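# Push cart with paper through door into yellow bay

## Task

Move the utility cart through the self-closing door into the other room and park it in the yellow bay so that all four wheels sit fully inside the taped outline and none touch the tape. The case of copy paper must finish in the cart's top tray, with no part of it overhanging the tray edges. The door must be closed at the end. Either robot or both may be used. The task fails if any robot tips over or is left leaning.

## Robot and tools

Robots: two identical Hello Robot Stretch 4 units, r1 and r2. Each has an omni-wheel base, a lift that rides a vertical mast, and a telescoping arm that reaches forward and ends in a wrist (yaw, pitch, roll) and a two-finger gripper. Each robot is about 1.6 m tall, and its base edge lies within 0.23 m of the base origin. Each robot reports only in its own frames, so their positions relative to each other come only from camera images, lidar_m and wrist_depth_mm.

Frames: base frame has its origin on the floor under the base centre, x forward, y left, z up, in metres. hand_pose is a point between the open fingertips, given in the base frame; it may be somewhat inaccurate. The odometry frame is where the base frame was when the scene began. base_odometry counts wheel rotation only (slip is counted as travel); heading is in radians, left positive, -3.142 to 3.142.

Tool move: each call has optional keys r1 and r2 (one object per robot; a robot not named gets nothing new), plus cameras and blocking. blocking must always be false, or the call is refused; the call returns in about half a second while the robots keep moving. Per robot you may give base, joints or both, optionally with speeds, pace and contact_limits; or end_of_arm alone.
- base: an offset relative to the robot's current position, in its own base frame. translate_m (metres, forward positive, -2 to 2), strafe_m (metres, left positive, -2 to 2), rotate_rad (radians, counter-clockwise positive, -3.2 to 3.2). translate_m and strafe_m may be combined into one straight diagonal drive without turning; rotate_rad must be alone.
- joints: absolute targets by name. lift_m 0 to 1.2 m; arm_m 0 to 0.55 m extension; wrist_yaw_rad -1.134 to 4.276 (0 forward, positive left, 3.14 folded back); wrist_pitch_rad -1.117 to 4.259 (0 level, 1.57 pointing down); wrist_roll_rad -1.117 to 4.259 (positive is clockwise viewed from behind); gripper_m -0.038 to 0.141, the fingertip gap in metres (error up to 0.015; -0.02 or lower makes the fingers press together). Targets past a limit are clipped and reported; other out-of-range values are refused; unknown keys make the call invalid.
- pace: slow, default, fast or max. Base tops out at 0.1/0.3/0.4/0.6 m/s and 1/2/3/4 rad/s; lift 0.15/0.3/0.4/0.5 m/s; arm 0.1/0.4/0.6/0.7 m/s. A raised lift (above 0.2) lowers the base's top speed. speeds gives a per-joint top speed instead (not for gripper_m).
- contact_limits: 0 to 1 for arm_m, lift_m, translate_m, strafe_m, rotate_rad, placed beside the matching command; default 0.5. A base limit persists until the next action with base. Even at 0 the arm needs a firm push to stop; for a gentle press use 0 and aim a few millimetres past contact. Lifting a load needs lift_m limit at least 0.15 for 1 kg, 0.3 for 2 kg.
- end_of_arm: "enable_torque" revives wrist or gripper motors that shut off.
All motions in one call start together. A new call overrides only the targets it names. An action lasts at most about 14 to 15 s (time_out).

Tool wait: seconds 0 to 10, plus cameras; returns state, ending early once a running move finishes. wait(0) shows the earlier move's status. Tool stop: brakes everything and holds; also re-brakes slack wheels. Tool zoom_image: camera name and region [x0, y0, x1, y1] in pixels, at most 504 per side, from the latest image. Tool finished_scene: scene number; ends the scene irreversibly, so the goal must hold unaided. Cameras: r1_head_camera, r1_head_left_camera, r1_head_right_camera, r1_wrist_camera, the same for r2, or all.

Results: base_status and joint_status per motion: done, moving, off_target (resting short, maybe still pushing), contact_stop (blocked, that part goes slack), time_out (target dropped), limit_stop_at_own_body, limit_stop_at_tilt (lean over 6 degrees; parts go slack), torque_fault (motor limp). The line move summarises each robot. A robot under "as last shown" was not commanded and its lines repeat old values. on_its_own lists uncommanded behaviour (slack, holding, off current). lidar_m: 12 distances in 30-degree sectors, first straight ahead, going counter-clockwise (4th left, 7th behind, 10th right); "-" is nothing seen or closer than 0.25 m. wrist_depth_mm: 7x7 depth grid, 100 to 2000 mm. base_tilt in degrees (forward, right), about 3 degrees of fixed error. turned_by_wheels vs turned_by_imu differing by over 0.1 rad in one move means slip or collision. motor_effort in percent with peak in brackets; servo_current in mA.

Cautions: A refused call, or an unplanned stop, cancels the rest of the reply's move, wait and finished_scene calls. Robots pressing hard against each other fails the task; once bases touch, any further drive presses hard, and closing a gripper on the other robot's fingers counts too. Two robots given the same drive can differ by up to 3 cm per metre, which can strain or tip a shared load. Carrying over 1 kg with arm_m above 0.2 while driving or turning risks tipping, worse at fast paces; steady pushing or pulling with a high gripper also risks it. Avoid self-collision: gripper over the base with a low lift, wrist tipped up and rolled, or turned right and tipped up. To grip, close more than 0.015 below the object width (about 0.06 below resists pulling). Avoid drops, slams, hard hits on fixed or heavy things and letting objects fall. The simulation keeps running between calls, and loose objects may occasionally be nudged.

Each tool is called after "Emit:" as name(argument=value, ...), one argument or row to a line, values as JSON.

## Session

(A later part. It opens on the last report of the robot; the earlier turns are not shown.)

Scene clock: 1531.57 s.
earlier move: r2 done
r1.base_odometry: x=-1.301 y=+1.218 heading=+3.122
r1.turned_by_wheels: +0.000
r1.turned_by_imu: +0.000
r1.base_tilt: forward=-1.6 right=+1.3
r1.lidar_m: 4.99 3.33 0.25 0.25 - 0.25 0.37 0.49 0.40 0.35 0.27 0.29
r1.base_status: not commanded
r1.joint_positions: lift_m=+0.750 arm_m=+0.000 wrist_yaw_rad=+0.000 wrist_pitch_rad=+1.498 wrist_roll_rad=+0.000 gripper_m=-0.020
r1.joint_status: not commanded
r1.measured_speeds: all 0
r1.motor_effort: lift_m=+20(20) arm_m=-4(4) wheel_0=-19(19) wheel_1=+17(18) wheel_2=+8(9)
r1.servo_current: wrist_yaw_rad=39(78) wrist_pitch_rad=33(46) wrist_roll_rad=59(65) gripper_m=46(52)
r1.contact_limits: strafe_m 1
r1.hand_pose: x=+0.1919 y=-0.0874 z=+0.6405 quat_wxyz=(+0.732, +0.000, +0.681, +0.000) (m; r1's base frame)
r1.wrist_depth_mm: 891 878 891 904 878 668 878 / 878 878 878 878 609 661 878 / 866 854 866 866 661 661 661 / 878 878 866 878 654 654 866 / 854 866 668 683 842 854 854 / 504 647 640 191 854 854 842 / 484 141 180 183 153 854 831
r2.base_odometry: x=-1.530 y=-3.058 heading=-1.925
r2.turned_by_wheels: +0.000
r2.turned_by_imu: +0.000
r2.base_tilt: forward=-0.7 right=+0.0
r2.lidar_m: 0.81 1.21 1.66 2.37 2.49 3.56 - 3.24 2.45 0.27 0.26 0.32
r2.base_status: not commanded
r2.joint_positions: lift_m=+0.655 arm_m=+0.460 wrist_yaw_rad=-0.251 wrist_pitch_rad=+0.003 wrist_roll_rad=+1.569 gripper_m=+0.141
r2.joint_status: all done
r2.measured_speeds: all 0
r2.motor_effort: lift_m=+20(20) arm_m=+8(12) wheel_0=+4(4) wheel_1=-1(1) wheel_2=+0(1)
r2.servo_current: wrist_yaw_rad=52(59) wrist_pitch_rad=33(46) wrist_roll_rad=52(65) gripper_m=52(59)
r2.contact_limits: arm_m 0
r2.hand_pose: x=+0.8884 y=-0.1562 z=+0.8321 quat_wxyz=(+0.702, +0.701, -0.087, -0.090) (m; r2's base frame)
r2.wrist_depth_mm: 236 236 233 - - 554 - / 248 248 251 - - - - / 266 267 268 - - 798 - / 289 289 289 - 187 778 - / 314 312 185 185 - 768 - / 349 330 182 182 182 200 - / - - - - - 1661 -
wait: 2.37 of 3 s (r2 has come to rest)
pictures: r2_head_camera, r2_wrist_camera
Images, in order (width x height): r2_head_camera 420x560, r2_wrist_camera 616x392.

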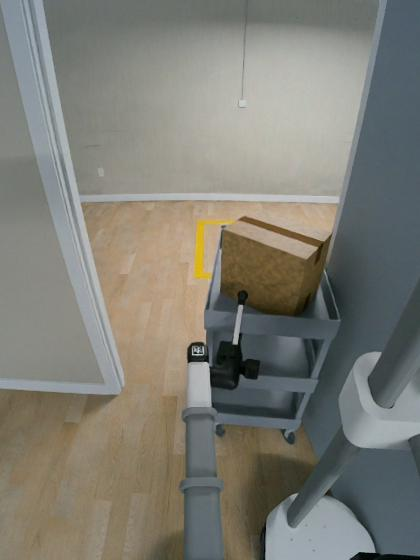

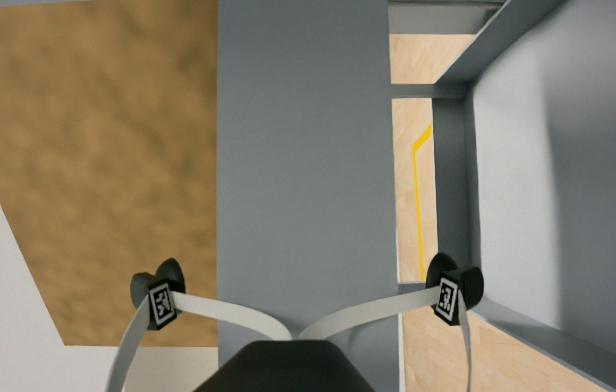

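Emit:
move(
  blocking=false,
  r2={"joints":{"arm_m":0.545},"pace":"slow","contact_limits":{"arm_m":0.1}},
)

Emit:
wait(
  seconds=3,
  cameras=["r2_wrist_camera"],
)

Scene clock: 1537.50 s.
move: r2 moving
r1: as last shown
r1.lidar_m: 4.99 3.33 0.25 0.25 - 0.25 0.36 0.43 0.40 0.34 0.29 0.31
r1.servo_current: wrist_yaw_rad=59(65) wrist_pitch_rad=39(52) wrist_roll_rad=52(72) gripper_m=46(46)
r1.contact_limits: strafe_m 1
r1.wrist_depth_mm: 904 891 891 891 866 668 878 / 866 891 891 878 603 668 891 / 878 866 866 866 654 654 668 / 866 854 854 866 661 640 854 / 854 854 676 691 854 854 866 / 508 640 640 192 854 854 866 / 484 141 179 183 153 842 842
r2.base_odometry: x=-1.530 y=-3.058 heading=-1.925
r2.turned_by_wheels: +0.000
r2.turned_by_imu: +0.001
r2.base_tilt: forward=-0.7 right=+0.1
r2.lidar_m: 0.86 1.21 1.64 2.38 2.49 3.52 - 3.26 2.43 0.25 0.26 0.31
r2.base_status: not commanded
r2.joint_positions: lift_m=+0.655 arm_m=+0.472 wrist_yaw_rad=-0.251 wrist_pitch_rad=+0.003 wrist_roll_rad=+1.569 gripper_m=+0.141
r2.joint_status: arm_m moving
r2.measured_speeds: translate_m=+0.000 strafe_m=+0.000 rotate_rad=+0.000 lift_m=+0.000 arm_m=+0.049 wrist_yaw_rad=+0.000 wrist_pitch_rad=+0.000 wrist_roll_rad=+0.000
r2.motor_effort: lift_m=+20(20) arm_m=+8(10) wheel_0=+4(4) wheel_1=+0(1) wheel_2=+0(1)
r2.servo_current: wrist_yaw_rad=46(46) wrist_pitch_rad=52(52) wrist_roll_rad=46(52) gripper_m=46(59)
r2.contact_limits: arm_m 0.1
r2.hand_pose: x=+0.9009 y=-0.1562 z=+0.8321 quat_wxyz=(+0.702, +0.701, -0.087, -0.090) (m; r2's base frame)
r2.wrist_depth_mm: 226 230 185 185 - 549 - / 242 243 183 183 - - - / 260 260 182 181 - 788 - / 282 282 274 180 - 778 - / 307 303 179 179 - 768 - / 336 325 177 177 178 201 - / - - - - - 1618 -
pictures: none

Scene clock: 1539.13 s.
earlier move: r2 done
r1.base_odometry: x=-1.301 y=+1.218 heading=+3.122
r1.turned_by_wheels: +0.000
r1.turned_by_imu: +0.000
r1.base_tilt: forward=-1.6 right=+1.3
r1.lidar_m: 4.97 3.33 0.25 0.25 - 0.25 0.40 0.49 0.41 0.37 0.32 0.30
r1.base_status: not commanded
r1.joint_positions: lift_m=+0.750 arm_m=+0.000 wrist_yaw_rad=+0.000 wrist_pitch_rad=+1.498 wrist_roll_rad=+0.000 gripper_m=-0.020
r1.joint_status: not commanded
r1.measured_speeds: all 0
r1.motor_effort: lift_m=+20(20) arm_m=-4(4) wheel_0=-19(20) wheel_1=+17(18) wheel_2=+8(9)
r1.servo_current: wrist_yaw_rad=46(65) wrist_pitch_rad=46(52) wrist_roll_rad=46(72) gripper_m=39(52)
r1.contact_limits: strafe_m 1
r1.hand_pose: x=+0.1919 y=-0.0874 z=+0.6405 quat_wxyz=(+0.732, +0.000, +0.681, +0.000) (m; r1's base frame)
r1.wrist_depth_mm: 891 891 891 878 878 668 878 / 878 878 878 891 603 668 891 / 878 878 866 866 654 661 668 / 866 842 878 854 640 654 866 / 842 854 668 683 854 854 854 / 504 647 634 192 842 854 854 / 488 141 179 183 154 842 842
r2.base_odometry: x=-1.530 y=-3.058 heading=-1.925
r2.turned_by_wheels: +0.000
r2.turned_by_imu: +0.000
r2.base_tilt: forward=-0.6 right=+0.0
r2.lidar_m: 0.93 1.21 1.62 2.38 2.51 3.51 - 3.25 2.47 0.26 0.26 0.32
r2.base_status: not commanded
r2.joint_positions: lift_m=+0.655 arm_m=+0.545 wrist_yaw_rad=-0.251 wrist_pitch_rad=+0.003 wrist_roll_rad=+1.569 gripper_m=+0.141
r2.joint_status: all done
r2.measured_speeds: all 0
r2.motor_effort: lift_m=+20(20) arm_m=+8(12) wheel_0=+3(4) wheel_1=+0(1) wheel_2=+0(1)
r2.servo_current: wrist_yaw_rad=46(59) wrist_pitch_rad=39(52) wrist_roll_rad=52(65) gripper_m=52(59)
r2.contact_limits: arm_m 0.1
r2.hand_pose: x=+0.9734 y=-0.1562 z=+0.8321 quat_wxyz=(+0.702, +0.701, -0.087, -0.090) (m; r2's base frame)
r2.wrist_depth_mm: 207 208 169 169 - - - / 223 224 172 171 - 759 - / 245 247 175 174 - 768 - / 273 274 177 176 - 778 - / 309 301 179 178 179 715 - / 373 215 180 180 182 196 - / - - - - - 1661 1160
wait: 1.63 of 3 s (r2 has come to rest)
pictures: r2_wrist_camera
Images, in order (width x height): r2_wrist_camera 616x392.

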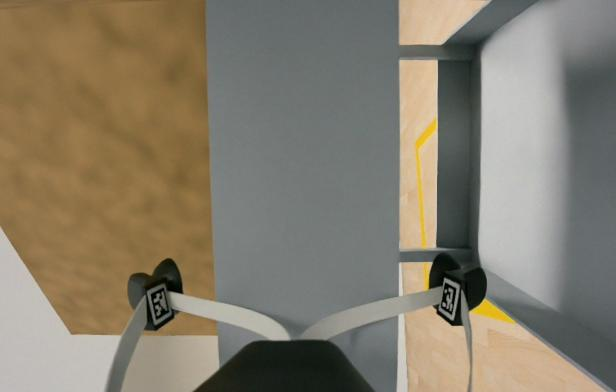

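Emit:
move(
  blocking=false,
  r2={"joints":{"gripper_m":0.0}},
)

Emit:
wait(
  seconds=2.5,
)

Emit:
move(
  blocking=false,
  r2={"base":{"strafe_m":0.22},"pace":"slow","contact_limits":{"strafe_m":0.6}},
)

Emit:
wait(
  seconds=4,
  cameras=["r2_wrist_camera","r2_head_camera"],
)

Scene clock: 1545.53 s.
move: r2 moving
r1: as last shown
r1.lidar_m: 5.00 3.32 0.25 0.25 - 0.25 0.37 0.50 0.43 0.37 0.30 0.30
r1.motor_effort: lift_m=+20(20) arm_m=-4(4) wheel_0=-19(19) wheel_1=+18(18) wheel_2=+8(8)
r1.servo_current: wrist_yaw_rad=59(59) wrist_pitch_rad=39(46) wrist_roll_rad=39(59) gripper_m=46(46)
r1.contact_limits: strafe_m 1
r1.wrist_depth_mm: 878 878 891 878 878 668 891 / 878 878 866 878 609 661 878 / 866 854 878 878 654 661 661 / 866 854 854 878 647 654 854 / 866 866 676 683 854 842 866 / 512 647 640 192 842 842 854 / 484 141 180 183 153 842 842
r2.base_odometry: x=-1.530 y=-3.058 heading=-1.925
r2.turned_by_wheels: +0.000
r2.turned_by_imu: +0.000
r2.base_tilt: forward=-0.6 right=+0.0
r2.lidar_m: 0.92 1.20 1.63 2.36 2.49 3.53 - 3.25 2.46 0.26 0.26 0.31
r2.base_status: not commanded
r2.joint_positions: lift_m=+0.655 arm_m=+0.545 wrist_yaw_rad=-0.251 wrist_pitch_rad=+0.003 wrist_roll_rad=+1.569 gripper_m=+0.129
r2.joint_status: gripper_m moving
r2.measured_speeds: all 0
r2.motor_effort: lift_m=+20(20) arm_m=+8(8) wheel_0=+3(4) wheel_1=+0(1) wheel_2=+0(0)
r2.servo_current: wrist_yaw_rad=52(59) wrist_pitch_rad=39(46) wrist_roll_rad=39(52) gripper_m=130(130)
r2.contact_limits: arm_m 0.1
r2.hand_pose: x=+0.9734 y=-0.1562 z=+0.8321 quat_wxyz=(+0.702, +0.701, -0.087, -0.090) (m; r2's base frame)
r2.wrist_depth_mm: 207 209 170 169 - - - / 223 224 172 172 - 759 - / 246 247 174 174 - 759 - / 273 274 177 176 - 778 - / 307 309 179 178 - 715 - / 375 332 181 180 183 549 - / - - - - - 1618 1138
pictures: none

Scene clock: 1547.37 s.
earlier move: r2 done
r1.base_odometry: x=-1.301 y=+1.218 heading=+3.122
r1.turned_by_wheels: +0.000
r1.turned_by_imu: +0.000
r1.base_tilt: forward=-1.5 right=+1.3
r1.lidar_m: 4.98 3.33 0.25 0.25 - 0.25 0.36 0.49 0.40 0.38 0.29 0.30
r1.base_status: not commanded
r1.joint_positions: lift_m=+0.750 arm_m=+0.000 wrist_yaw_rad=+0.000 wrist_pitch_rad=+1.498 wrist_roll_rad=+0.000 gripper_m=-0.020
r1.joint_status: not commanded
r1.measured_speeds: all 0
r1.motor_effort: lift_m=+20(20) arm_m=-4(4) wheel_0=-19(19) wheel_1=+18(18) wheel_2=+8(9)
r1.servo_current: wrist_yaw_rad=46(65) wrist_pitch_rad=39(46) wrist_roll_rad=59(65) gripper_m=39(46)
r1.contact_limits: strafe_m 1
r1.hand_pose: x=+0.1919 y=-0.0874 z=+0.6405 quat_wxyz=(+0.732, +0.000, +0.681, +0.000) (m; r1's base frame)
r1.wrist_depth_mm: 891 891 904 891 904 668 878 / 878 878 878 878 609 661 878 / 866 878 866 866 661 661 661 / 866 866 866 866 647 654 854 / 854 854 676 683 854 866 854 / 508 647 640 192 854 842 854 / 484 141 180 183 153 842 842
r2.base_odometry: x=-1.530 y=-3.058 heading=-1.925
r2.turned_by_wheels: +0.000
r2.turned_by_imu: +0.000
r2.base_tilt: forward=-0.7 right=+0.1
r2.lidar_m: 0.89 1.21 1.65 2.37 2.48 3.52 - 3.24 2.45 0.26 0.25 0.30
r2.base_status: not commanded
r2.joint_positions: lift_m=+0.655 arm_m=+0.545 wrist_yaw_rad=-0.251 wrist_pitch_rad=+0.005 wrist_roll_rad=+1.569 gripper_m=+0.002
r2.joint_status: all done
r2.measured_speeds: all 0
r2.motor_effort: lift_m=+20(20) arm_m=+6(8) wheel_0=+1(4) wheel_1=+0(1) wheel_2=+0(1)
r2.servo_current: wrist_yaw_rad=46(59) wrist_pitch_rad=46(52) wrist_roll_rad=52(59) gripper_m=163(364)
r2.contact_limits: arm_m 0.1
r2.hand_pose: x=+0.9735 y=-0.1562 z=+0.8316 quat_wxyz=(+0.702, +0.701, -0.087, -0.090) (m; r2's base frame)
r2.wrist_depth_mm: 198 199 160 160 - - - / 214 215 161 161 - - - / 235 236 162 163 - 768 - / 258 260 163 164 - 768 - / 290 291 165 166 - - - / 329 178 166 167 175 169 - / - - - - - 1661 -
wait: 1.83 of 2.5 s (r2 has come to rest)
pictures: none

Scene clock: 1547.87 s.
move: r2 moving
r1: as last shown
r1.base_tilt: forward=-1.6 right=+1.3
r1.lidar_m: 4.99 3.30 0.25 0.25 - 0.25 0.35 0.50 0.43 0.38 0.31 0.33
r1.motor_effort: lift_m=+20(20) arm_m=-4(4) wheel_0=-19(20) wheel_1=+17(18) wheel_2=+8(8)
r1.servo_current: wrist_yaw_rad=52(59) wrist_pitch_rad=39(52) wrist_roll_rad=39(59) gripper_m=46(52)
r1.contact_limits: strafe_m 1
r1.wrist_depth_mm: 891 891 891 891 891 366 904 / 878 891 891 878 634 661 891 / 878 866 866 866 661 654 647 / 866 866 866 854 654 661 866 / 854 866 668 691 866 854 854 / 508 647 640 192 854 842 854 / 480 141 180 183 154 842 842
r2.base_odometry: x=-1.517 y=-3.063 heading=-1.926
r2.turned_by_wheels: -0.001
r2.turned_by_imu: -0.001
r2.base_tilt: forward=-0.6 right=+0.1
r2.lidar_m: 0.89 1.21 1.62 2.34 2.49 3.51 - 3.31 2.47 0.27 0.28 0.34
r2.base_status: strafe_m moving
r2.joint_positions: lift_m=+0.655 arm_m=+0.545 wrist_yaw_rad=-0.251 wrist_pitch_rad=+0.005 wrist_roll_rad=+1.569 gripper_m=+0.002
r2.joint_status: not commanded
r2.measured_speeds: translate_m=+0.000 strafe_m=+0.056 rotate_rad=+0.003 lift_m=+0.000 arm_m=+0.000 wrist_yaw_rad=+0.000 wrist_pitch_rad=+0.000 wrist_roll_rad=+0.000
r2.motor_effort: lift_m=+20(20) arm_m=+6(6) wheel_0=-17(17) wheel_1=+3(5) wheel_2=+0(1)
r2.servo_current: wrist_yaw_rad=46(52) wrist_pitch_rad=52(52) wrist_roll_rad=52(52) gripper_m=163(169)
r2.contact_limits: arm_m 0.1; strafe_m 0.6
r2.hand_pose: x=+0.9734 y=-0.1564 z=+0.8316 quat_wxyz=(+0.702, +0.701, -0.087, -0.090) (m; r2's base frame)
r2.wrist_depth_mm: 198 199 158 160 - - - / 214 216 160 161 - - - / 234 236 162 163 - 768 - / 258 262 163 165 - 759 - / 290 293 165 166 - - - / 329 178 167 168 175 169 - / - - - - - 1618 1205
pictures: none

Scene clock: 1550.70 s.
earlier move: r2 done
r1.base_odometry: x=-1.301 y=+1.218 heading=+3.122
r1.turned_by_wheels: +0.000
r1.turned_by_imu: +0.000
r1.base_tilt: forward=-1.6 right=+1.3
r1.lidar_m: 4.97 3.32 0.25 0.25 - 0.25 0.37 0.48 0.60 0.59 0.45 0.54
r1.base_status: not commanded
r1.joint_positions: lift_m=+0.750 arm_m=+0.000 wrist_yaw_rad=+0.000 wrist_pitch_rad=+1.498 wrist_roll_rad=+0.000 gripper_m=-0.020
r1.joint_status: not commanded
r1.measured_speeds: all 0
r1.motor_effort: lift_m=+20(20) arm_m=-4(4) wheel_0=-19(20) wheel_1=+17(18) wheel_2=+8(9)
r1.servo_current: wrist_yaw_rad=52(72) wrist_pitch_rad=39(52) wrist_roll_rad=59(72) gripper_m=39(52)
r1.contact_limits: strafe_m 1
r1.hand_pose: x=+0.1919 y=-0.0874 z=+0.6405 quat_wxyz=(+0.732, +0.000, +0.681, +0.000) (m; r1's base frame)
r1.wrist_depth_mm: 878 891 891 891 878 891 496 / 891 878 878 878 878 661 661 / 866 866 878 866 854 661 661 / 866 878 854 842 866 723 654 / 854 866 668 683 854 866 866 / 517 640 640 192 842 854 866 / 484 141 180 183 153 854 854
r2.base_odometry: x=-1.324 y=-3.134 heading=-1.926
r2.turned_by_wheels: +0.001
r2.turned_by_imu: -0.001
r2.base_tilt: forward=-0.6 right=+0.1
r2.lidar_m: 0.87 1.16 1.68 2.15 2.30 3.18 - 3.56 2.69 0.47 0.45 0.82
r2.base_status: done
r2.joint_positions: lift_m=+0.655 arm_m=+0.545 wrist_yaw_rad=-0.251 wrist_pitch_rad=+0.005 wrist_roll_rad=+1.569 gripper_m=+0.002
r2.joint_status: not commanded
r2.measured_speeds: all 0
r2.motor_effort: lift_m=+20(20) arm_m=+5(6) wheel_0=-7(19) wheel_1=+2(6) wheel_2=+0(2)
r2.servo_current: wrist_yaw_rad=46(59) wrist_pitch_rad=39(52) wrist_roll_rad=52(72) gripper_m=156(176)
r2.contact_limits: arm_m 0.1; strafe_m 0.6
r2.hand_pose: x=+0.9734 y=-0.1564 z=+0.8315 quat_wxyz=(+0.702, +0.701, -0.087, -0.091) (m; r2's base frame)
r2.wrist_depth_mm: 169 170 125 125 125 - - / 193 196 132 132 - - - / 227 230 138 139 140 - - / 273 277 147 148 - 668 - / 366 347 157 158 - 1661 480 / - - 171 172 173 167 - / - - - - - 1756 1229
wait: 2.83 of 4 s (r2 has come to rest)
pictures: r2_head_camera, r2_wrist_camera
Images, in order (width x height): r2_head_camera 420x560, r2_wrist_camera 616x392.

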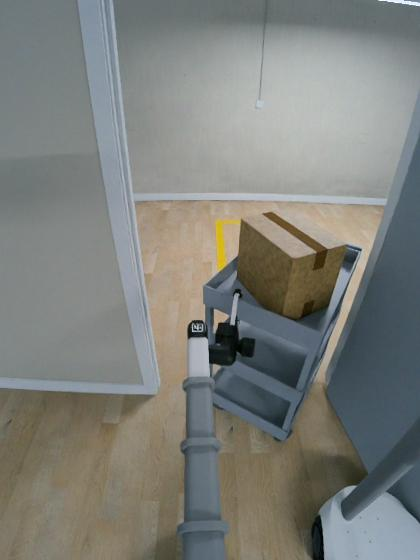

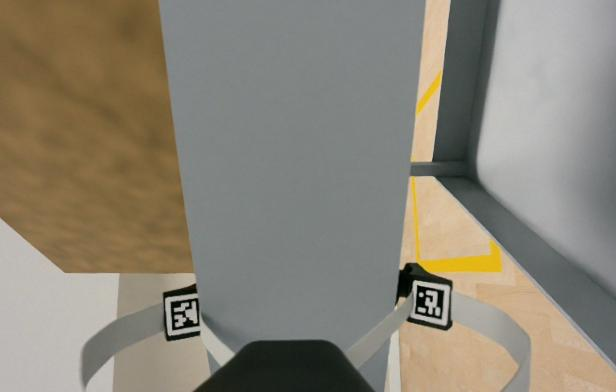

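Emit:
move(
  blocking=false,
  r2={"joints":{"gripper_m":-0.03,"wrist_yaw_rad":0.2},"speeds":{"wrist_yaw_rad":0.25}},
)

Emit:
wait(
  seconds=3,
  cameras=["r2_wrist_camera","r2_head_camera"],
)

Scene clock: 1561.17 s.
move: r2 moving
r1: as last shown
r1.lidar_m: 4.98 3.32 0.25 0.25 - 0.25 0.39 0.51 0.63 0.58 0.43 0.56
r1.motor_effort: lift_m=+20(20) arm_m=-4(4) wheel_0=-18(19) wheel_1=+18(18) wheel_2=+8(8)
r1.servo_current: wrist_yaw_rad=46(52) wrist_pitch_rad=39(52) wrist_roll_rad=39(52) gripper_m=39(46)
r1.contact_limits: strafe_m 1
r1.wrist_depth_mm: 891 904 878 866 891 891 500 / 878 891 866 878 878 668 661 / 878 866 866 854 878 661 654 / 854 866 866 866 866 723 647 / 842 854 676 683 842 866 854 / 504 640 640 192 854 842 842 / 488 141 180 183 153 842 842
r2.base_odometry: x=-1.324 y=-3.134 heading=-1.926
r2.turned_by_wheels: +0.000
r2.turned_by_imu: +0.000
r2.base_tilt: forward=-0.7 right=+0.0
r2.lidar_m: 0.87 1.17 1.66 2.14 2.28 3.20 - 3.58 2.66 0.48 0.48 0.81
r2.base_status: not commanded
r2.joint_positions: lift_m=+0.655 arm_m=+0.545 wrist_yaw_rad=-0.163 wrist_pitch_rad=+0.005 wrist_roll_rad=+1.569 gripper_m=-0.022
r2.joint_status: wrist_yaw_rad moving; gripper_m moving
r2.measured_speeds: translate_m=+0.000 strafe_m=+0.000 rotate_rad=+0.000 lift_m=+0.000 arm_m=+0.000 wrist_yaw_rad=+0.275 wrist_pitch_rad=+0.000 wrist_roll_rad=+0.000
r2.motor_effort: lift_m=+20(20) arm_m=+5(5) wheel_0=-7(7) wheel_1=+1(3) wheel_2=-1(1)
r2.servo_current: wrist_yaw_rad=137(228) wrist_pitch_rad=52(52) wrist_roll_rad=46(52) gripper_m=293(325)
r2.contact_limits: arm_m 0.1; strafe_m 0.6
r2.hand_pose: x=+0.9862 y=-0.1331 z=+0.8315 quat_wxyz=(+0.705, +0.704, -0.056, -0.059) (m; r2's base frame)
r2.wrist_depth_mm: 163 160 113 111 111 - - / 186 182 118 117 119 - - / 224 226 125 127 - - - / 283 286 137 140 - 603 - / - 384 150 150 - 1499 455 / - - 167 165 171 165 1118 / - - - - - 1618 -
pictures: none

Scene clock: 1563.03 s.
earlier move: r2 done
r1.base_odometry: x=-1.301 y=+1.218 heading=+3.122
r1.turned_by_wheels: +0.000
r1.turned_by_imu: +0.000
r1.base_tilt: forward=-1.6 right=+1.3
r1.lidar_m: 4.98 3.36 0.25 0.25 - 0.25 0.37 0.57 0.55 0.57 0.48 0.53
r1.base_status: not commanded
r1.joint_positions: lift_m=+0.750 arm_m=+0.000 wrist_yaw_rad=+0.000 wrist_pitch_rad=+1.498 wrist_roll_rad=+0.000 gripper_m=-0.020
r1.joint_status: not commanded
r1.measured_speeds: all 0
r1.motor_effort: lift_m=+20(20) arm_m=-4(4) wheel_0=-19(19) wheel_1=+18(18) wheel_2=+8(8)
r1.servo_current: wrist_yaw_rad=46(72) wrist_pitch_rad=46(52) wrist_roll_rad=46(59) gripper_m=39(46)
r1.contact_limits: strafe_m 1
r1.hand_pose: x=+0.1919 y=-0.0874 z=+0.6405 quat_wxyz=(+0.732, +0.000, +0.681, +0.000) (m; r1's base frame)
r1.wrist_depth_mm: 891 878 878 891 891 878 496 / 878 878 878 878 878 668 661 / 866 866 866 878 866 654 654 / 866 866 866 866 866 723 647 / 866 842 676 683 842 854 854 / 512 647 634 193 866 842 842 / 484 141 180 183 153 842 854
r2.base_odometry: x=-1.324 y=-3.134 heading=-1.926
r2.turned_by_wheels: +0.000
r2.turned_by_imu: +0.000
r2.base_tilt: forward=-0.7 right=+0.1
r2.lidar_m: 0.82 1.16 1.65 2.13 2.26 3.21 - 3.56 2.70 0.48 0.48 0.74
r2.base_status: not commanded
r2.joint_positions: lift_m=+0.655 arm_m=+0.545 wrist_yaw_rad=+0.185 wrist_pitch_rad=+0.005 wrist_roll_rad=+1.569 gripper_m=-0.028
r2.joint_status: all done
r2.measured_speeds: all 0
r2.motor_effort: lift_m=+20(20) arm_m=+5(6) wheel_0=-6(7) wheel_1=+0(3) wheel_2=-1(1)
r2.servo_current: wrist_yaw_rad=85(228) wrist_pitch_rad=46(52) wrist_roll_rad=59(65) gripper_m=163(325)
r2.contact_limits: arm_m 0.1; strafe_m 0.6
r2.hand_pose: x=+1.0154 y=-0.0329 z=+0.8315 quat_wxyz=(+0.705, +0.703, +0.067, +0.064) (m; r2's base frame)
r2.wrist_depth_mm: - - - - - - - / - - - - - - - / - - - - - - - / - - - - - - - / - - 101 108 - - 1138 / - - 146 147 158 161 1098 / - - - - - 1366 1098
wait: 1.87 of 3 s (r2 has come to rest)
pictures: r2_head_camera, r2_wrist_camera
Images, in order (width x height): r2_head_camera 420x560, r2_wrist_camera 616x392.

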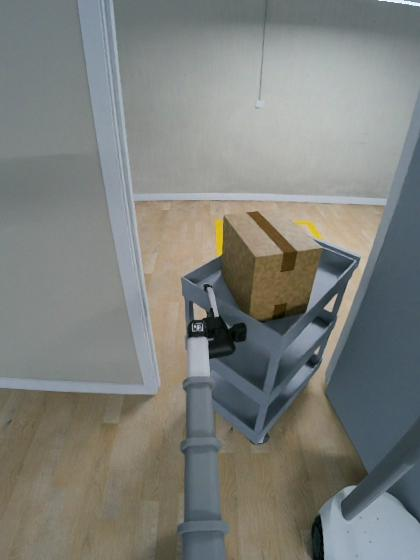

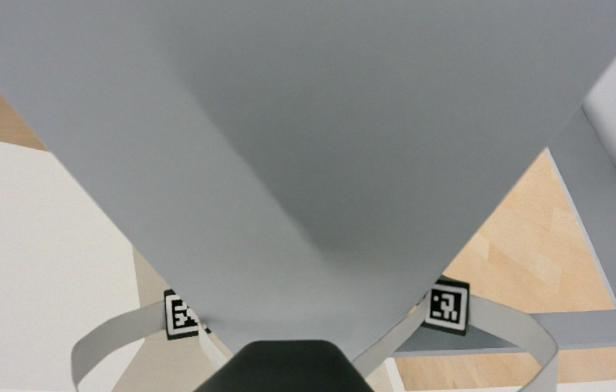

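Emit:
move(
  blocking=false,
  r2={"base":{"translate_m":-0.2,"strafe_m":0.05},"pace":"slow","contact_limits":{"translate_m":0.6}},
)

Emit:
wait(
  seconds=4,
  cameras=["r2_wrist_camera","r2_head_camera"],
)

Scene clock: 1576.97 s.
move: r2 moving
r1: as last shown
r1.lidar_m: 4.99 3.32 0.25 0.25 - 0.25 0.38 0.56 0.56 0.57 0.48 0.52
r1.motor_effort: lift_m=+20(20) arm_m=-4(4) wheel_0=-19(19) wheel_1=+17(18) wheel_2=+8(9)
r1.servo_current: wrist_yaw_rad=26(65) wrist_pitch_rad=39(46) wrist_roll_rad=85(85) gripper_m=46(46)
r1.contact_limits: strafe_m 1
r1.wrist_depth_mm: 891 904 891 891 878 891 517 / 878 878 891 878 866 668 661 / 854 866 866 891 878 661 647 / 866 854 866 866 866 741 661 / 854 854 676 691 866 878 854 / 512 647 634 192 854 842 866 / 488 141 180 183 153 842 842
r2.base_odometry: x=-1.317 y=-3.124 heading=-1.927
r2.turned_by_wheels: -0.001
r2.turned_by_imu: -0.001
r2.base_tilt: forward=-0.6 right=+0.1
r2.lidar_m: 0.83 1.17 1.66 2.13 2.26 3.21 - 3.60 2.68 0.49 0.47 0.77
r2.base_status: translate_m moving; strafe_m moving
r2.joint_positions: lift_m=+0.655 arm_m=+0.545 wrist_yaw_rad=+0.186 wrist_pitch_rad=+0.005 wrist_roll_rad=+1.569 gripper_m=-0.028
r2.joint_status: not commanded
r2.measured_speeds: translate_m=-0.049 strafe_m=+0.011 rotate_rad=-0.002 lift_m=+0.000 arm_m=+0.000 wrist_yaw_rad=+0.000 wrist_pitch_rad=+0.000 wrist_roll_rad=+0.000
r2.motor_effort: lift_m=+20(20) arm_m=+5(5) wheel_0=-17(17) wheel_1=-10(11) wheel_2=+6(9)
r2.servo_current: wrist_yaw_rad=85(91) wrist_pitch_rad=46(52) wrist_roll_rad=39(52) gripper_m=169(169)
r2.contact_limits: arm_m 0.1; translate_m 0.6
r2.hand_pose: x=+1.0154 y=-0.0325 z=+0.8315 quat_wxyz=(+0.705, +0.703, +0.067, +0.064) (m; r2's base frame)
r2.wrist_depth_mm: - - - - - - - / - - - - - - - / 330 - - - - - - / - - - - - - - / - - 110 111 - - 1138 / - - 147 149 159 162 1118 / - - - - - 1366 1060
pictures: none

Scene clock: 1579.77 s.
earlier move: r2 done
r1.base_odometry: x=-1.301 y=+1.218 heading=+3.122
r1.turned_by_wheels: +0.000
r1.turned_by_imu: +0.000
r1.base_tilt: forward=-1.5 right=+1.3
r1.lidar_m: 5.00 3.34 0.25 0.25 - 0.25 0.34 0.49 0.47 0.61 0.59 0.61
r1.base_status: not commanded
r1.joint_positions: lift_m=+0.750 arm_m=+0.000 wrist_yaw_rad=+0.000 wrist_pitch_rad=+1.498 wrist_roll_rad=+0.000 gripper_m=-0.020
r1.joint_status: not commanded
r1.measured_speeds: all 0
r1.motor_effort: lift_m=+20(20) arm_m=-4(4) wheel_0=-19(20) wheel_1=+18(18) wheel_2=+8(9)
r1.servo_current: wrist_yaw_rad=46(65) wrist_pitch_rad=46(52) wrist_roll_rad=46(85) gripper_m=39(52)
r1.contact_limits: strafe_m 1
r1.hand_pose: x=+0.1919 y=-0.0874 z=+0.6405 quat_wxyz=(+0.732, +0.000, +0.681, +0.000) (m; r1's base frame)
r1.wrist_depth_mm: 891 878 878 878 891 668 668 / 891 878 878 878 878 715 668 / 866 854 878 854 866 866 854 / 878 866 866 854 854 854 854 / 842 854 668 683 854 866 866 / 508 640 640 192 831 842 854 / 484 141 180 183 154 854 831
r2.base_odometry: x=-1.208 y=-2.964 heading=-1.925
r2.turned_by_wheels: +0.002
r2.turned_by_imu: +0.003
r2.base_tilt: forward=-0.7 right=+0.0
r2.lidar_m: 0.83 1.38 1.94 2.09 2.24 3.12 - 3.62 2.73 2.65 0.61 0.71
r2.base_status: done
r2.joint_positions: lift_m=+0.655 arm_m=+0.545 wrist_yaw_rad=+0.201 wrist_pitch_rad=+0.005 wrist_roll_rad=+1.569 gripper_m=-0.028
r2.joint_status: not commanded
r2.measured_speeds: all 0
r2.motor_effort: lift_m=+20(20) arm_m=+5(5) wheel_0=+0(18) wheel_1=-3(11) wheel_2=+10(12)
r2.servo_current: wrist_yaw_rad=46(91) wrist_pitch_rad=39(52) wrist_roll_rad=59(59) gripper_m=169(176)
r2.contact_limits: arm_m 0.1; translate_m 0.6
r2.hand_pose: x=+1.0159 y=-0.0282 z=+0.8315 quat_wxyz=(+0.704, +0.703, +0.073, +0.069) (m; r2's base frame)
r2.wrist_depth_mm: - - - - - - - / 172 - - - - - - / 245 - - - - - - / - - - - - - 1118 / - - 116 116 - 1430 1205 / - 165 150 152 164 160 - / 564 147 135 - 267 267 -
wait: 2.80 of 4 s (r2 has come to rest)
pictures: r2_head_camera, r2_wrist_camera
Images, in order (width x height): r2_head_camera 420x560, r2_wrist_camera 616x392.

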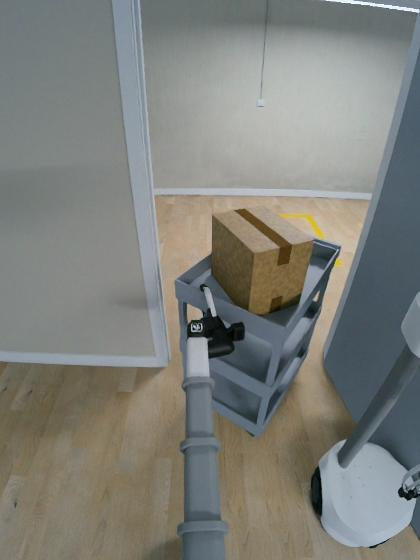

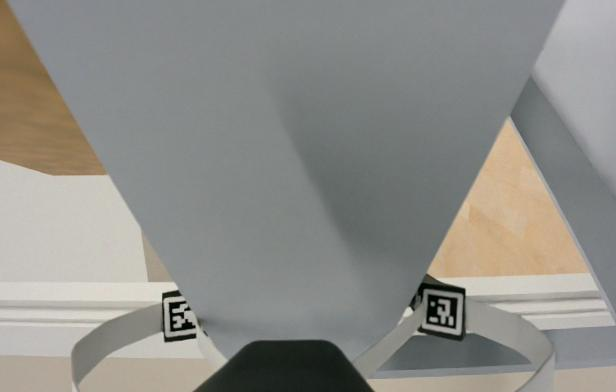

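Emit:
move(
  blocking=false,
  r2={"base":{"translate_m":-0.2},"pace":"slow","contact_limits":{"translate_m":0.6}},
)

Emit:
wait(
  seconds=4,
  cameras=["r2_wrist_camera","r2_head_camera"],
)

Scene clock: 1584.87 s.
move: r2 moving
r1: as last shown
r1.base_tilt: forward=-1.6 right=+1.3
r1.lidar_m: 4.98 3.35 0.25 0.25 - 0.25 0.35 0.49 0.46 0.58 0.61 0.63
r1.motor_effort: lift_m=+20(20) arm_m=-4(4) wheel_0=-19(19) wheel_1=+17(18) wheel_2=+8(8)
r1.servo_current: wrist_yaw_rad=65(65) wrist_pitch_rad=39(52) wrist_roll_rad=52(59) gripper_m=46(46)
r1.contact_limits: strafe_m 1
r1.wrist_depth_mm: 891 904 878 891 904 683 661 / 866 878 891 878 878 707 661 / 866 854 854 878 878 866 878 / 866 866 866 878 866 854 854 / 854 866 661 683 854 854 866 / 504 640 640 192 842 842 854 / 484 141 180 183 153 854 854
r2.base_odometry: x=-1.203 y=-2.953 heading=-1.925
r2.turned_by_wheels: +0.001
r2.turned_by_imu: +0.001
r2.base_tilt: forward=-0.6 right=+0.1
r2.lidar_m: 0.83 1.40 1.97 2.12 2.23 3.14 - 3.60 2.73 2.64 0.59 0.69
r2.base_status: translate_m moving
r2.joint_positions: lift_m=+0.655 arm_m=+0.545 wrist_yaw_rad=+0.201 wrist_pitch_rad=+0.005 wrist_roll_rad=+1.569 gripper_m=-0.028
r2.joint_status: not commanded
r2.measured_speeds: translate_m=-0.048 strafe_m=+0.001 rotate_rad=+0.002 lift_m=+0.000 arm_m=+0.000 wrist_yaw_rad=+0.000 wrist_pitch_rad=+0.000 wrist_roll_rad=+0.000
r2.motor_effort: lift_m=+20(20) arm_m=+4(5) wheel_0=-7(7) wheel_1=-4(6) wheel_2=+13(15)
r2.servo_current: wrist_yaw_rad=46(52) wrist_pitch_rad=46(46) wrist_roll_rad=39(59) gripper_m=169(169)
r2.contact_limits: arm_m 0.1; translate_m 0.6
r2.hand_pose: x=+1.0159 y=-0.0282 z=+0.8315 quat_wxyz=(+0.704, +0.703, +0.073, +0.069) (m; r2's base frame)
r2.wrist_depth_mm: - - - - - - - / 173 - - - - - - / 245 - - - - - - / - - - 101 - - 1182 / - - 118 114 - 1430 1205 / 574 171 152 154 166 159 - / - - 150 - 267 268 -
pictures: none

Scene clock: 1587.63 s.
earlier move: r2 done
r1.base_odometry: x=-1.301 y=+1.218 heading=+3.122
r1.turned_by_wheels: +0.000
r1.turned_by_imu: +0.000
r1.base_tilt: forward=-1.6 right=+1.3
r1.lidar_m: 4.99 3.33 0.25 0.25 - 0.25 0.35 0.45 0.39 0.37 0.62 0.74
r1.base_status: not commanded
r1.joint_positions: lift_m=+0.750 arm_m=+0.000 wrist_yaw_rad=+0.000 wrist_pitch_rad=+1.498 wrist_roll_rad=+0.000 gripper_m=-0.020
r1.joint_status: not commanded
r1.measured_speeds: all 0
r1.motor_effort: lift_m=+20(20) arm_m=-4(4) wheel_0=-19(20) wheel_1=+18(18) wheel_2=+8(9)
r1.servo_current: wrist_yaw_rad=46(72) wrist_pitch_rad=39(52) wrist_roll_rad=52(65) gripper_m=46(52)
r1.contact_limits: strafe_m 1
r1.hand_pose: x=+0.1919 y=-0.0874 z=+0.6405 quat_wxyz=(+0.732, +0.000, +0.681, +0.000) (m; r1's base frame)
r1.wrist_depth_mm: 891 891 891 878 878 820 891 / 878 878 878 891 878 891 878 / 866 866 866 866 866 878 854 / 866 854 866 866 866 866 878 / 866 866 668 683 854 854 854 / 512 647 634 192 842 854 842 / 484 141 180 183 153 854 831
r2.base_odometry: x=-1.139 y=-2.777 heading=-1.924
r2.turned_by_wheels: +0.000
r2.turned_by_imu: +0.002
r2.base_tilt: forward=-0.6 right=+0.1
r2.lidar_m: 0.89 1.61 2.17 2.12 2.25 3.17 - 3.58 2.70 2.63 0.71 0.76
r2.base_status: done
r2.joint_positions: lift_m=+0.655 arm_m=+0.545 wrist_yaw_rad=+0.203 wrist_pitch_rad=+0.005 wrist_roll_rad=+1.569 gripper_m=-0.028
r2.joint_status: not commanded
r2.measured_speeds: all 0
r2.motor_effort: lift_m=+20(20) arm_m=+5(5) wheel_0=+3(7) wheel_1=-2(6) wheel_2=+12(16)
r2.servo_current: wrist_yaw_rad=52(65) wrist_pitch_rad=46(52) wrist_roll_rad=46(65) gripper_m=169(169)
r2.contact_limits: arm_m 0.1; translate_m 0.6
r2.hand_pose: x=+1.0159 y=-0.0274 z=+0.8315 quat_wxyz=(+0.704, +0.703, +0.074, +0.070) (m; r2's base frame)
r2.wrist_depth_mm: 138 - - - - - - / 170 - - - - - - / 221 224 107 105 106 - - / 317 320 118 121 - 1397 449 / - - 139 139 - - - / - 165 163 158 168 160 - / - - - - 147 257 -
wait: 2.77 of 4 s (r2 has come to rest)
pictures: r2_head_camera, r2_wrist_camera
Images, in order (width x height): r2_head_camera 420x560, r2_wrist_camera 616x392.

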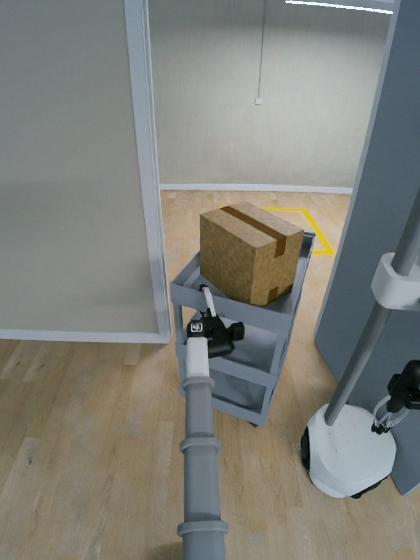

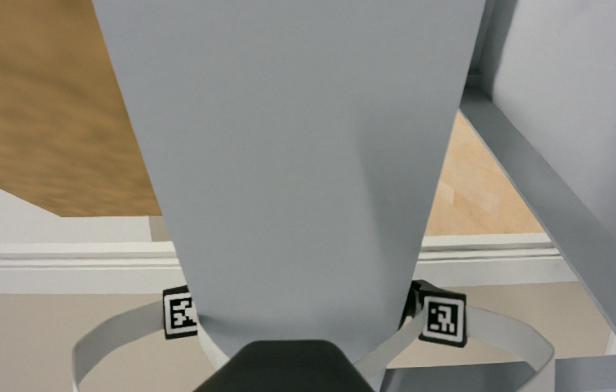

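Emit:
move(
  blocking=false,
  r2={"base":{"translate_m":-0.2},"pace":"slow","contact_limits":{"translate_m":0.6}},
)

Emit:
wait(
  seconds=4,
  cameras=["r2_wrist_camera","r2_head_camera","r1_head_left_camera","r1_head_right_camera"],
)

Scene clock: 1595.20 s.
move: r2 moving
r1: as last shown
r1.lidar_m: 4.98 3.32 0.25 0.25 - 0.25 0.38 0.45 0.35 0.36 0.65 0.75
r1.motor_effort: lift_m=+20(20) arm_m=-4(4) wheel_0=-19(19) wheel_1=+17(18) wheel_2=+8(8)
r1.servo_current: wrist_yaw_rad=59(59) wrist_pitch_rad=52(52) wrist_roll_rad=33(72) gripper_m=39(52)
r1.contact_limits: strafe_m 1
r1.wrist_depth_mm: 891 878 904 878 891 842 904 / 878 878 878 878 866 878 891 / 866 866 866 878 878 866 854 / 866 854 866 866 854 866 878 / 866 854 668 676 854 866 842 / 508 640 640 192 842 854 854 / 484 141 180 183 153 831 842
r2.base_odometry: x=-1.134 y=-2.765 heading=-1.923
r2.turned_by_wheels: +0.001
r2.turned_by_imu: +0.002
r2.base_tilt: forward=-0.6 right=+0.0
r2.lidar_m: 0.89 1.58 2.17 2.12 2.26 3.15 - 3.59 2.72 2.61 0.70 0.75
r2.base_status: translate_m moving
r2.joint_positions: lift_m=+0.655 arm_m=+0.545 wrist_yaw_rad=+0.203 wrist_pitch_rad=+0.005 wrist_roll_rad=+1.569 gripper_m=-0.028
r2.joint_status: not commanded
r2.measured_speeds: translate_m=-0.049 strafe_m=+0.000 rotate_rad=+0.001 lift_m=+0.000 arm_m=+0.000 wrist_yaw_rad=+0.000 wrist_pitch_rad=+0.000 wrist_roll_rad=+0.001
r2.motor_effort: lift_m=+20(20) arm_m=+5(5) wheel_0=+1(5) wheel_1=-3(5) wheel_2=+14(15)
r2.servo_current: wrist_yaw_rad=46(52) wrist_pitch_rad=46(46) wrist_roll_rad=39(59) gripper_m=163(176)
r2.contact_limits: arm_m 0.1; translate_m 0.6
r2.hand_pose: x=+1.0159 y=-0.0274 z=+0.8315 quat_wxyz=(+0.704, +0.703, +0.074, +0.070) (m; r2's base frame)
r2.wrist_depth_mm: 139 - - - - - - / 172 181 - - - - - / 223 224 109 107 107 - - / 312 317 119 123 - 1430 455 / - - 139 140 - - - / - 165 163 159 168 160 - / - - - - 147 257 -
pictures: none

Scene clock: 1597.97 s.
earlier move: r2 done
r1.base_odometry: x=-1.301 y=+1.218 heading=+3.122
r1.turned_by_wheels: +0.000
r1.turned_by_imu: +0.000
r1.base_tilt: forward=-1.6 right=+1.3
r1.lidar_m: 4.99 3.32 0.25 0.25 - 0.25 0.39 0.44 0.33 0.30 0.52 0.80
r1.base_status: not commanded
r1.joint_positions: lift_m=+0.750 arm_m=+0.000 wrist_yaw_rad=+0.000 wrist_pitch_rad=+1.498 wrist_roll_rad=+0.000 gripper_m=-0.020
r1.joint_status: not commanded
r1.measured_speeds: all 0
r1.motor_effort: lift_m=+20(20) arm_m=-4(4) wheel_0=-19(19) wheel_1=+17(18) wheel_2=+8(9)
r1.servo_current: wrist_yaw_rad=65(65) wrist_pitch_rad=33(52) wrist_roll_rad=46(72) gripper_m=39(52)
r1.contact_limits: strafe_m 1
r1.hand_pose: x=+0.1919 y=-0.0874 z=+0.6405 quat_wxyz=(+0.732, +0.000, +0.681, +0.000) (m; r1's base frame)
r1.wrist_depth_mm: 891 878 904 891 878 891 891 / 866 878 866 878 878 878 878 / 854 878 878 878 878 878 878 / 854 854 866 866 878 866 878 / 842 854 668 683 854 854 854 / 508 647 634 192 866 854 842 / 488 141 180 183 153 484 -
r2.base_odometry: x=-1.070 y=-2.590 heading=-1.924
r2.turned_by_wheels: -0.001
r2.turned_by_imu: +0.001
r2.base_tilt: forward=-0.6 right=+0.1
r2.lidar_m: 0.91 1.81 2.16 2.13 2.23 3.15 - 3.59 2.71 2.60 0.99 0.82
r2.base_status: done
r2.joint_positions: lift_m=+0.655 arm_m=+0.545 wrist_yaw_rad=+0.203 wrist_pitch_rad=+0.005 wrist_roll_rad=+1.570 gripper_m=-0.028
r2.joint_status: not commanded
r2.measured_speeds: all 0
r2.motor_effort: lift_m=+20(20) arm_m=+5(5) wheel_0=-2(8) wheel_1=-3(5) wheel_2=+7(17)
r2.servo_current: wrist_yaw_rad=46(59) wrist_pitch_rad=46(52) wrist_roll_rad=46(65) gripper_m=163(176)
r2.contact_limits: arm_m 0.1; translate_m 0.6
r2.hand_pose: x=+1.0159 y=-0.0274 z=+0.8315 quat_wxyz=(+0.704, +0.703, +0.074, +0.070) (m; r2's base frame)
r2.wrist_depth_mm: 167 163 114 116 - - - / 189 186 124 122 124 - - / 226 228 130 132 - - - / 281 286 142 143 - 609 - / 349 351 154 155 - - 436 / - 167 170 168 174 158 - / - - - - - - -
wait: 2.77 of 4 s (r2 has come to rest)
pictures: r1_head_left_camera, r1_head_right_camera, r2_head_camera, r2_wrist_camera
Images, in order (width x height): r1_head_left_camera 420x672, r1_head_right_camera 420x672, r2_head_camera 420x560, r2_wrist_camera 616x392.

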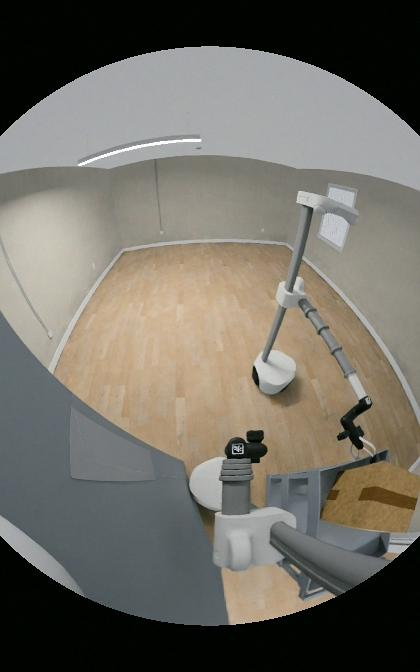

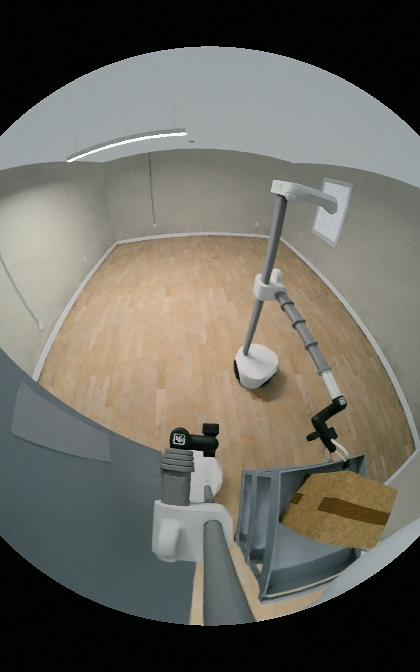

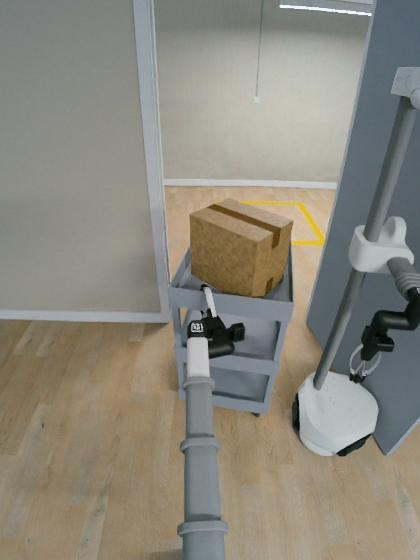

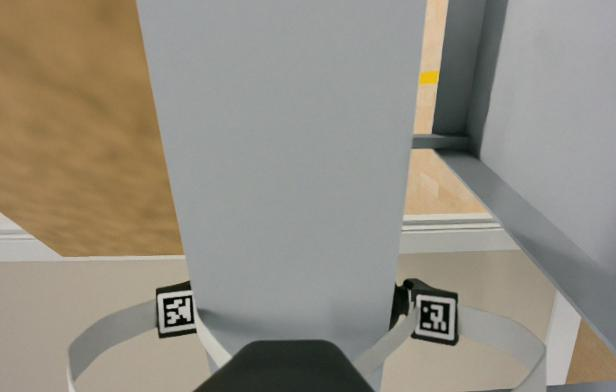

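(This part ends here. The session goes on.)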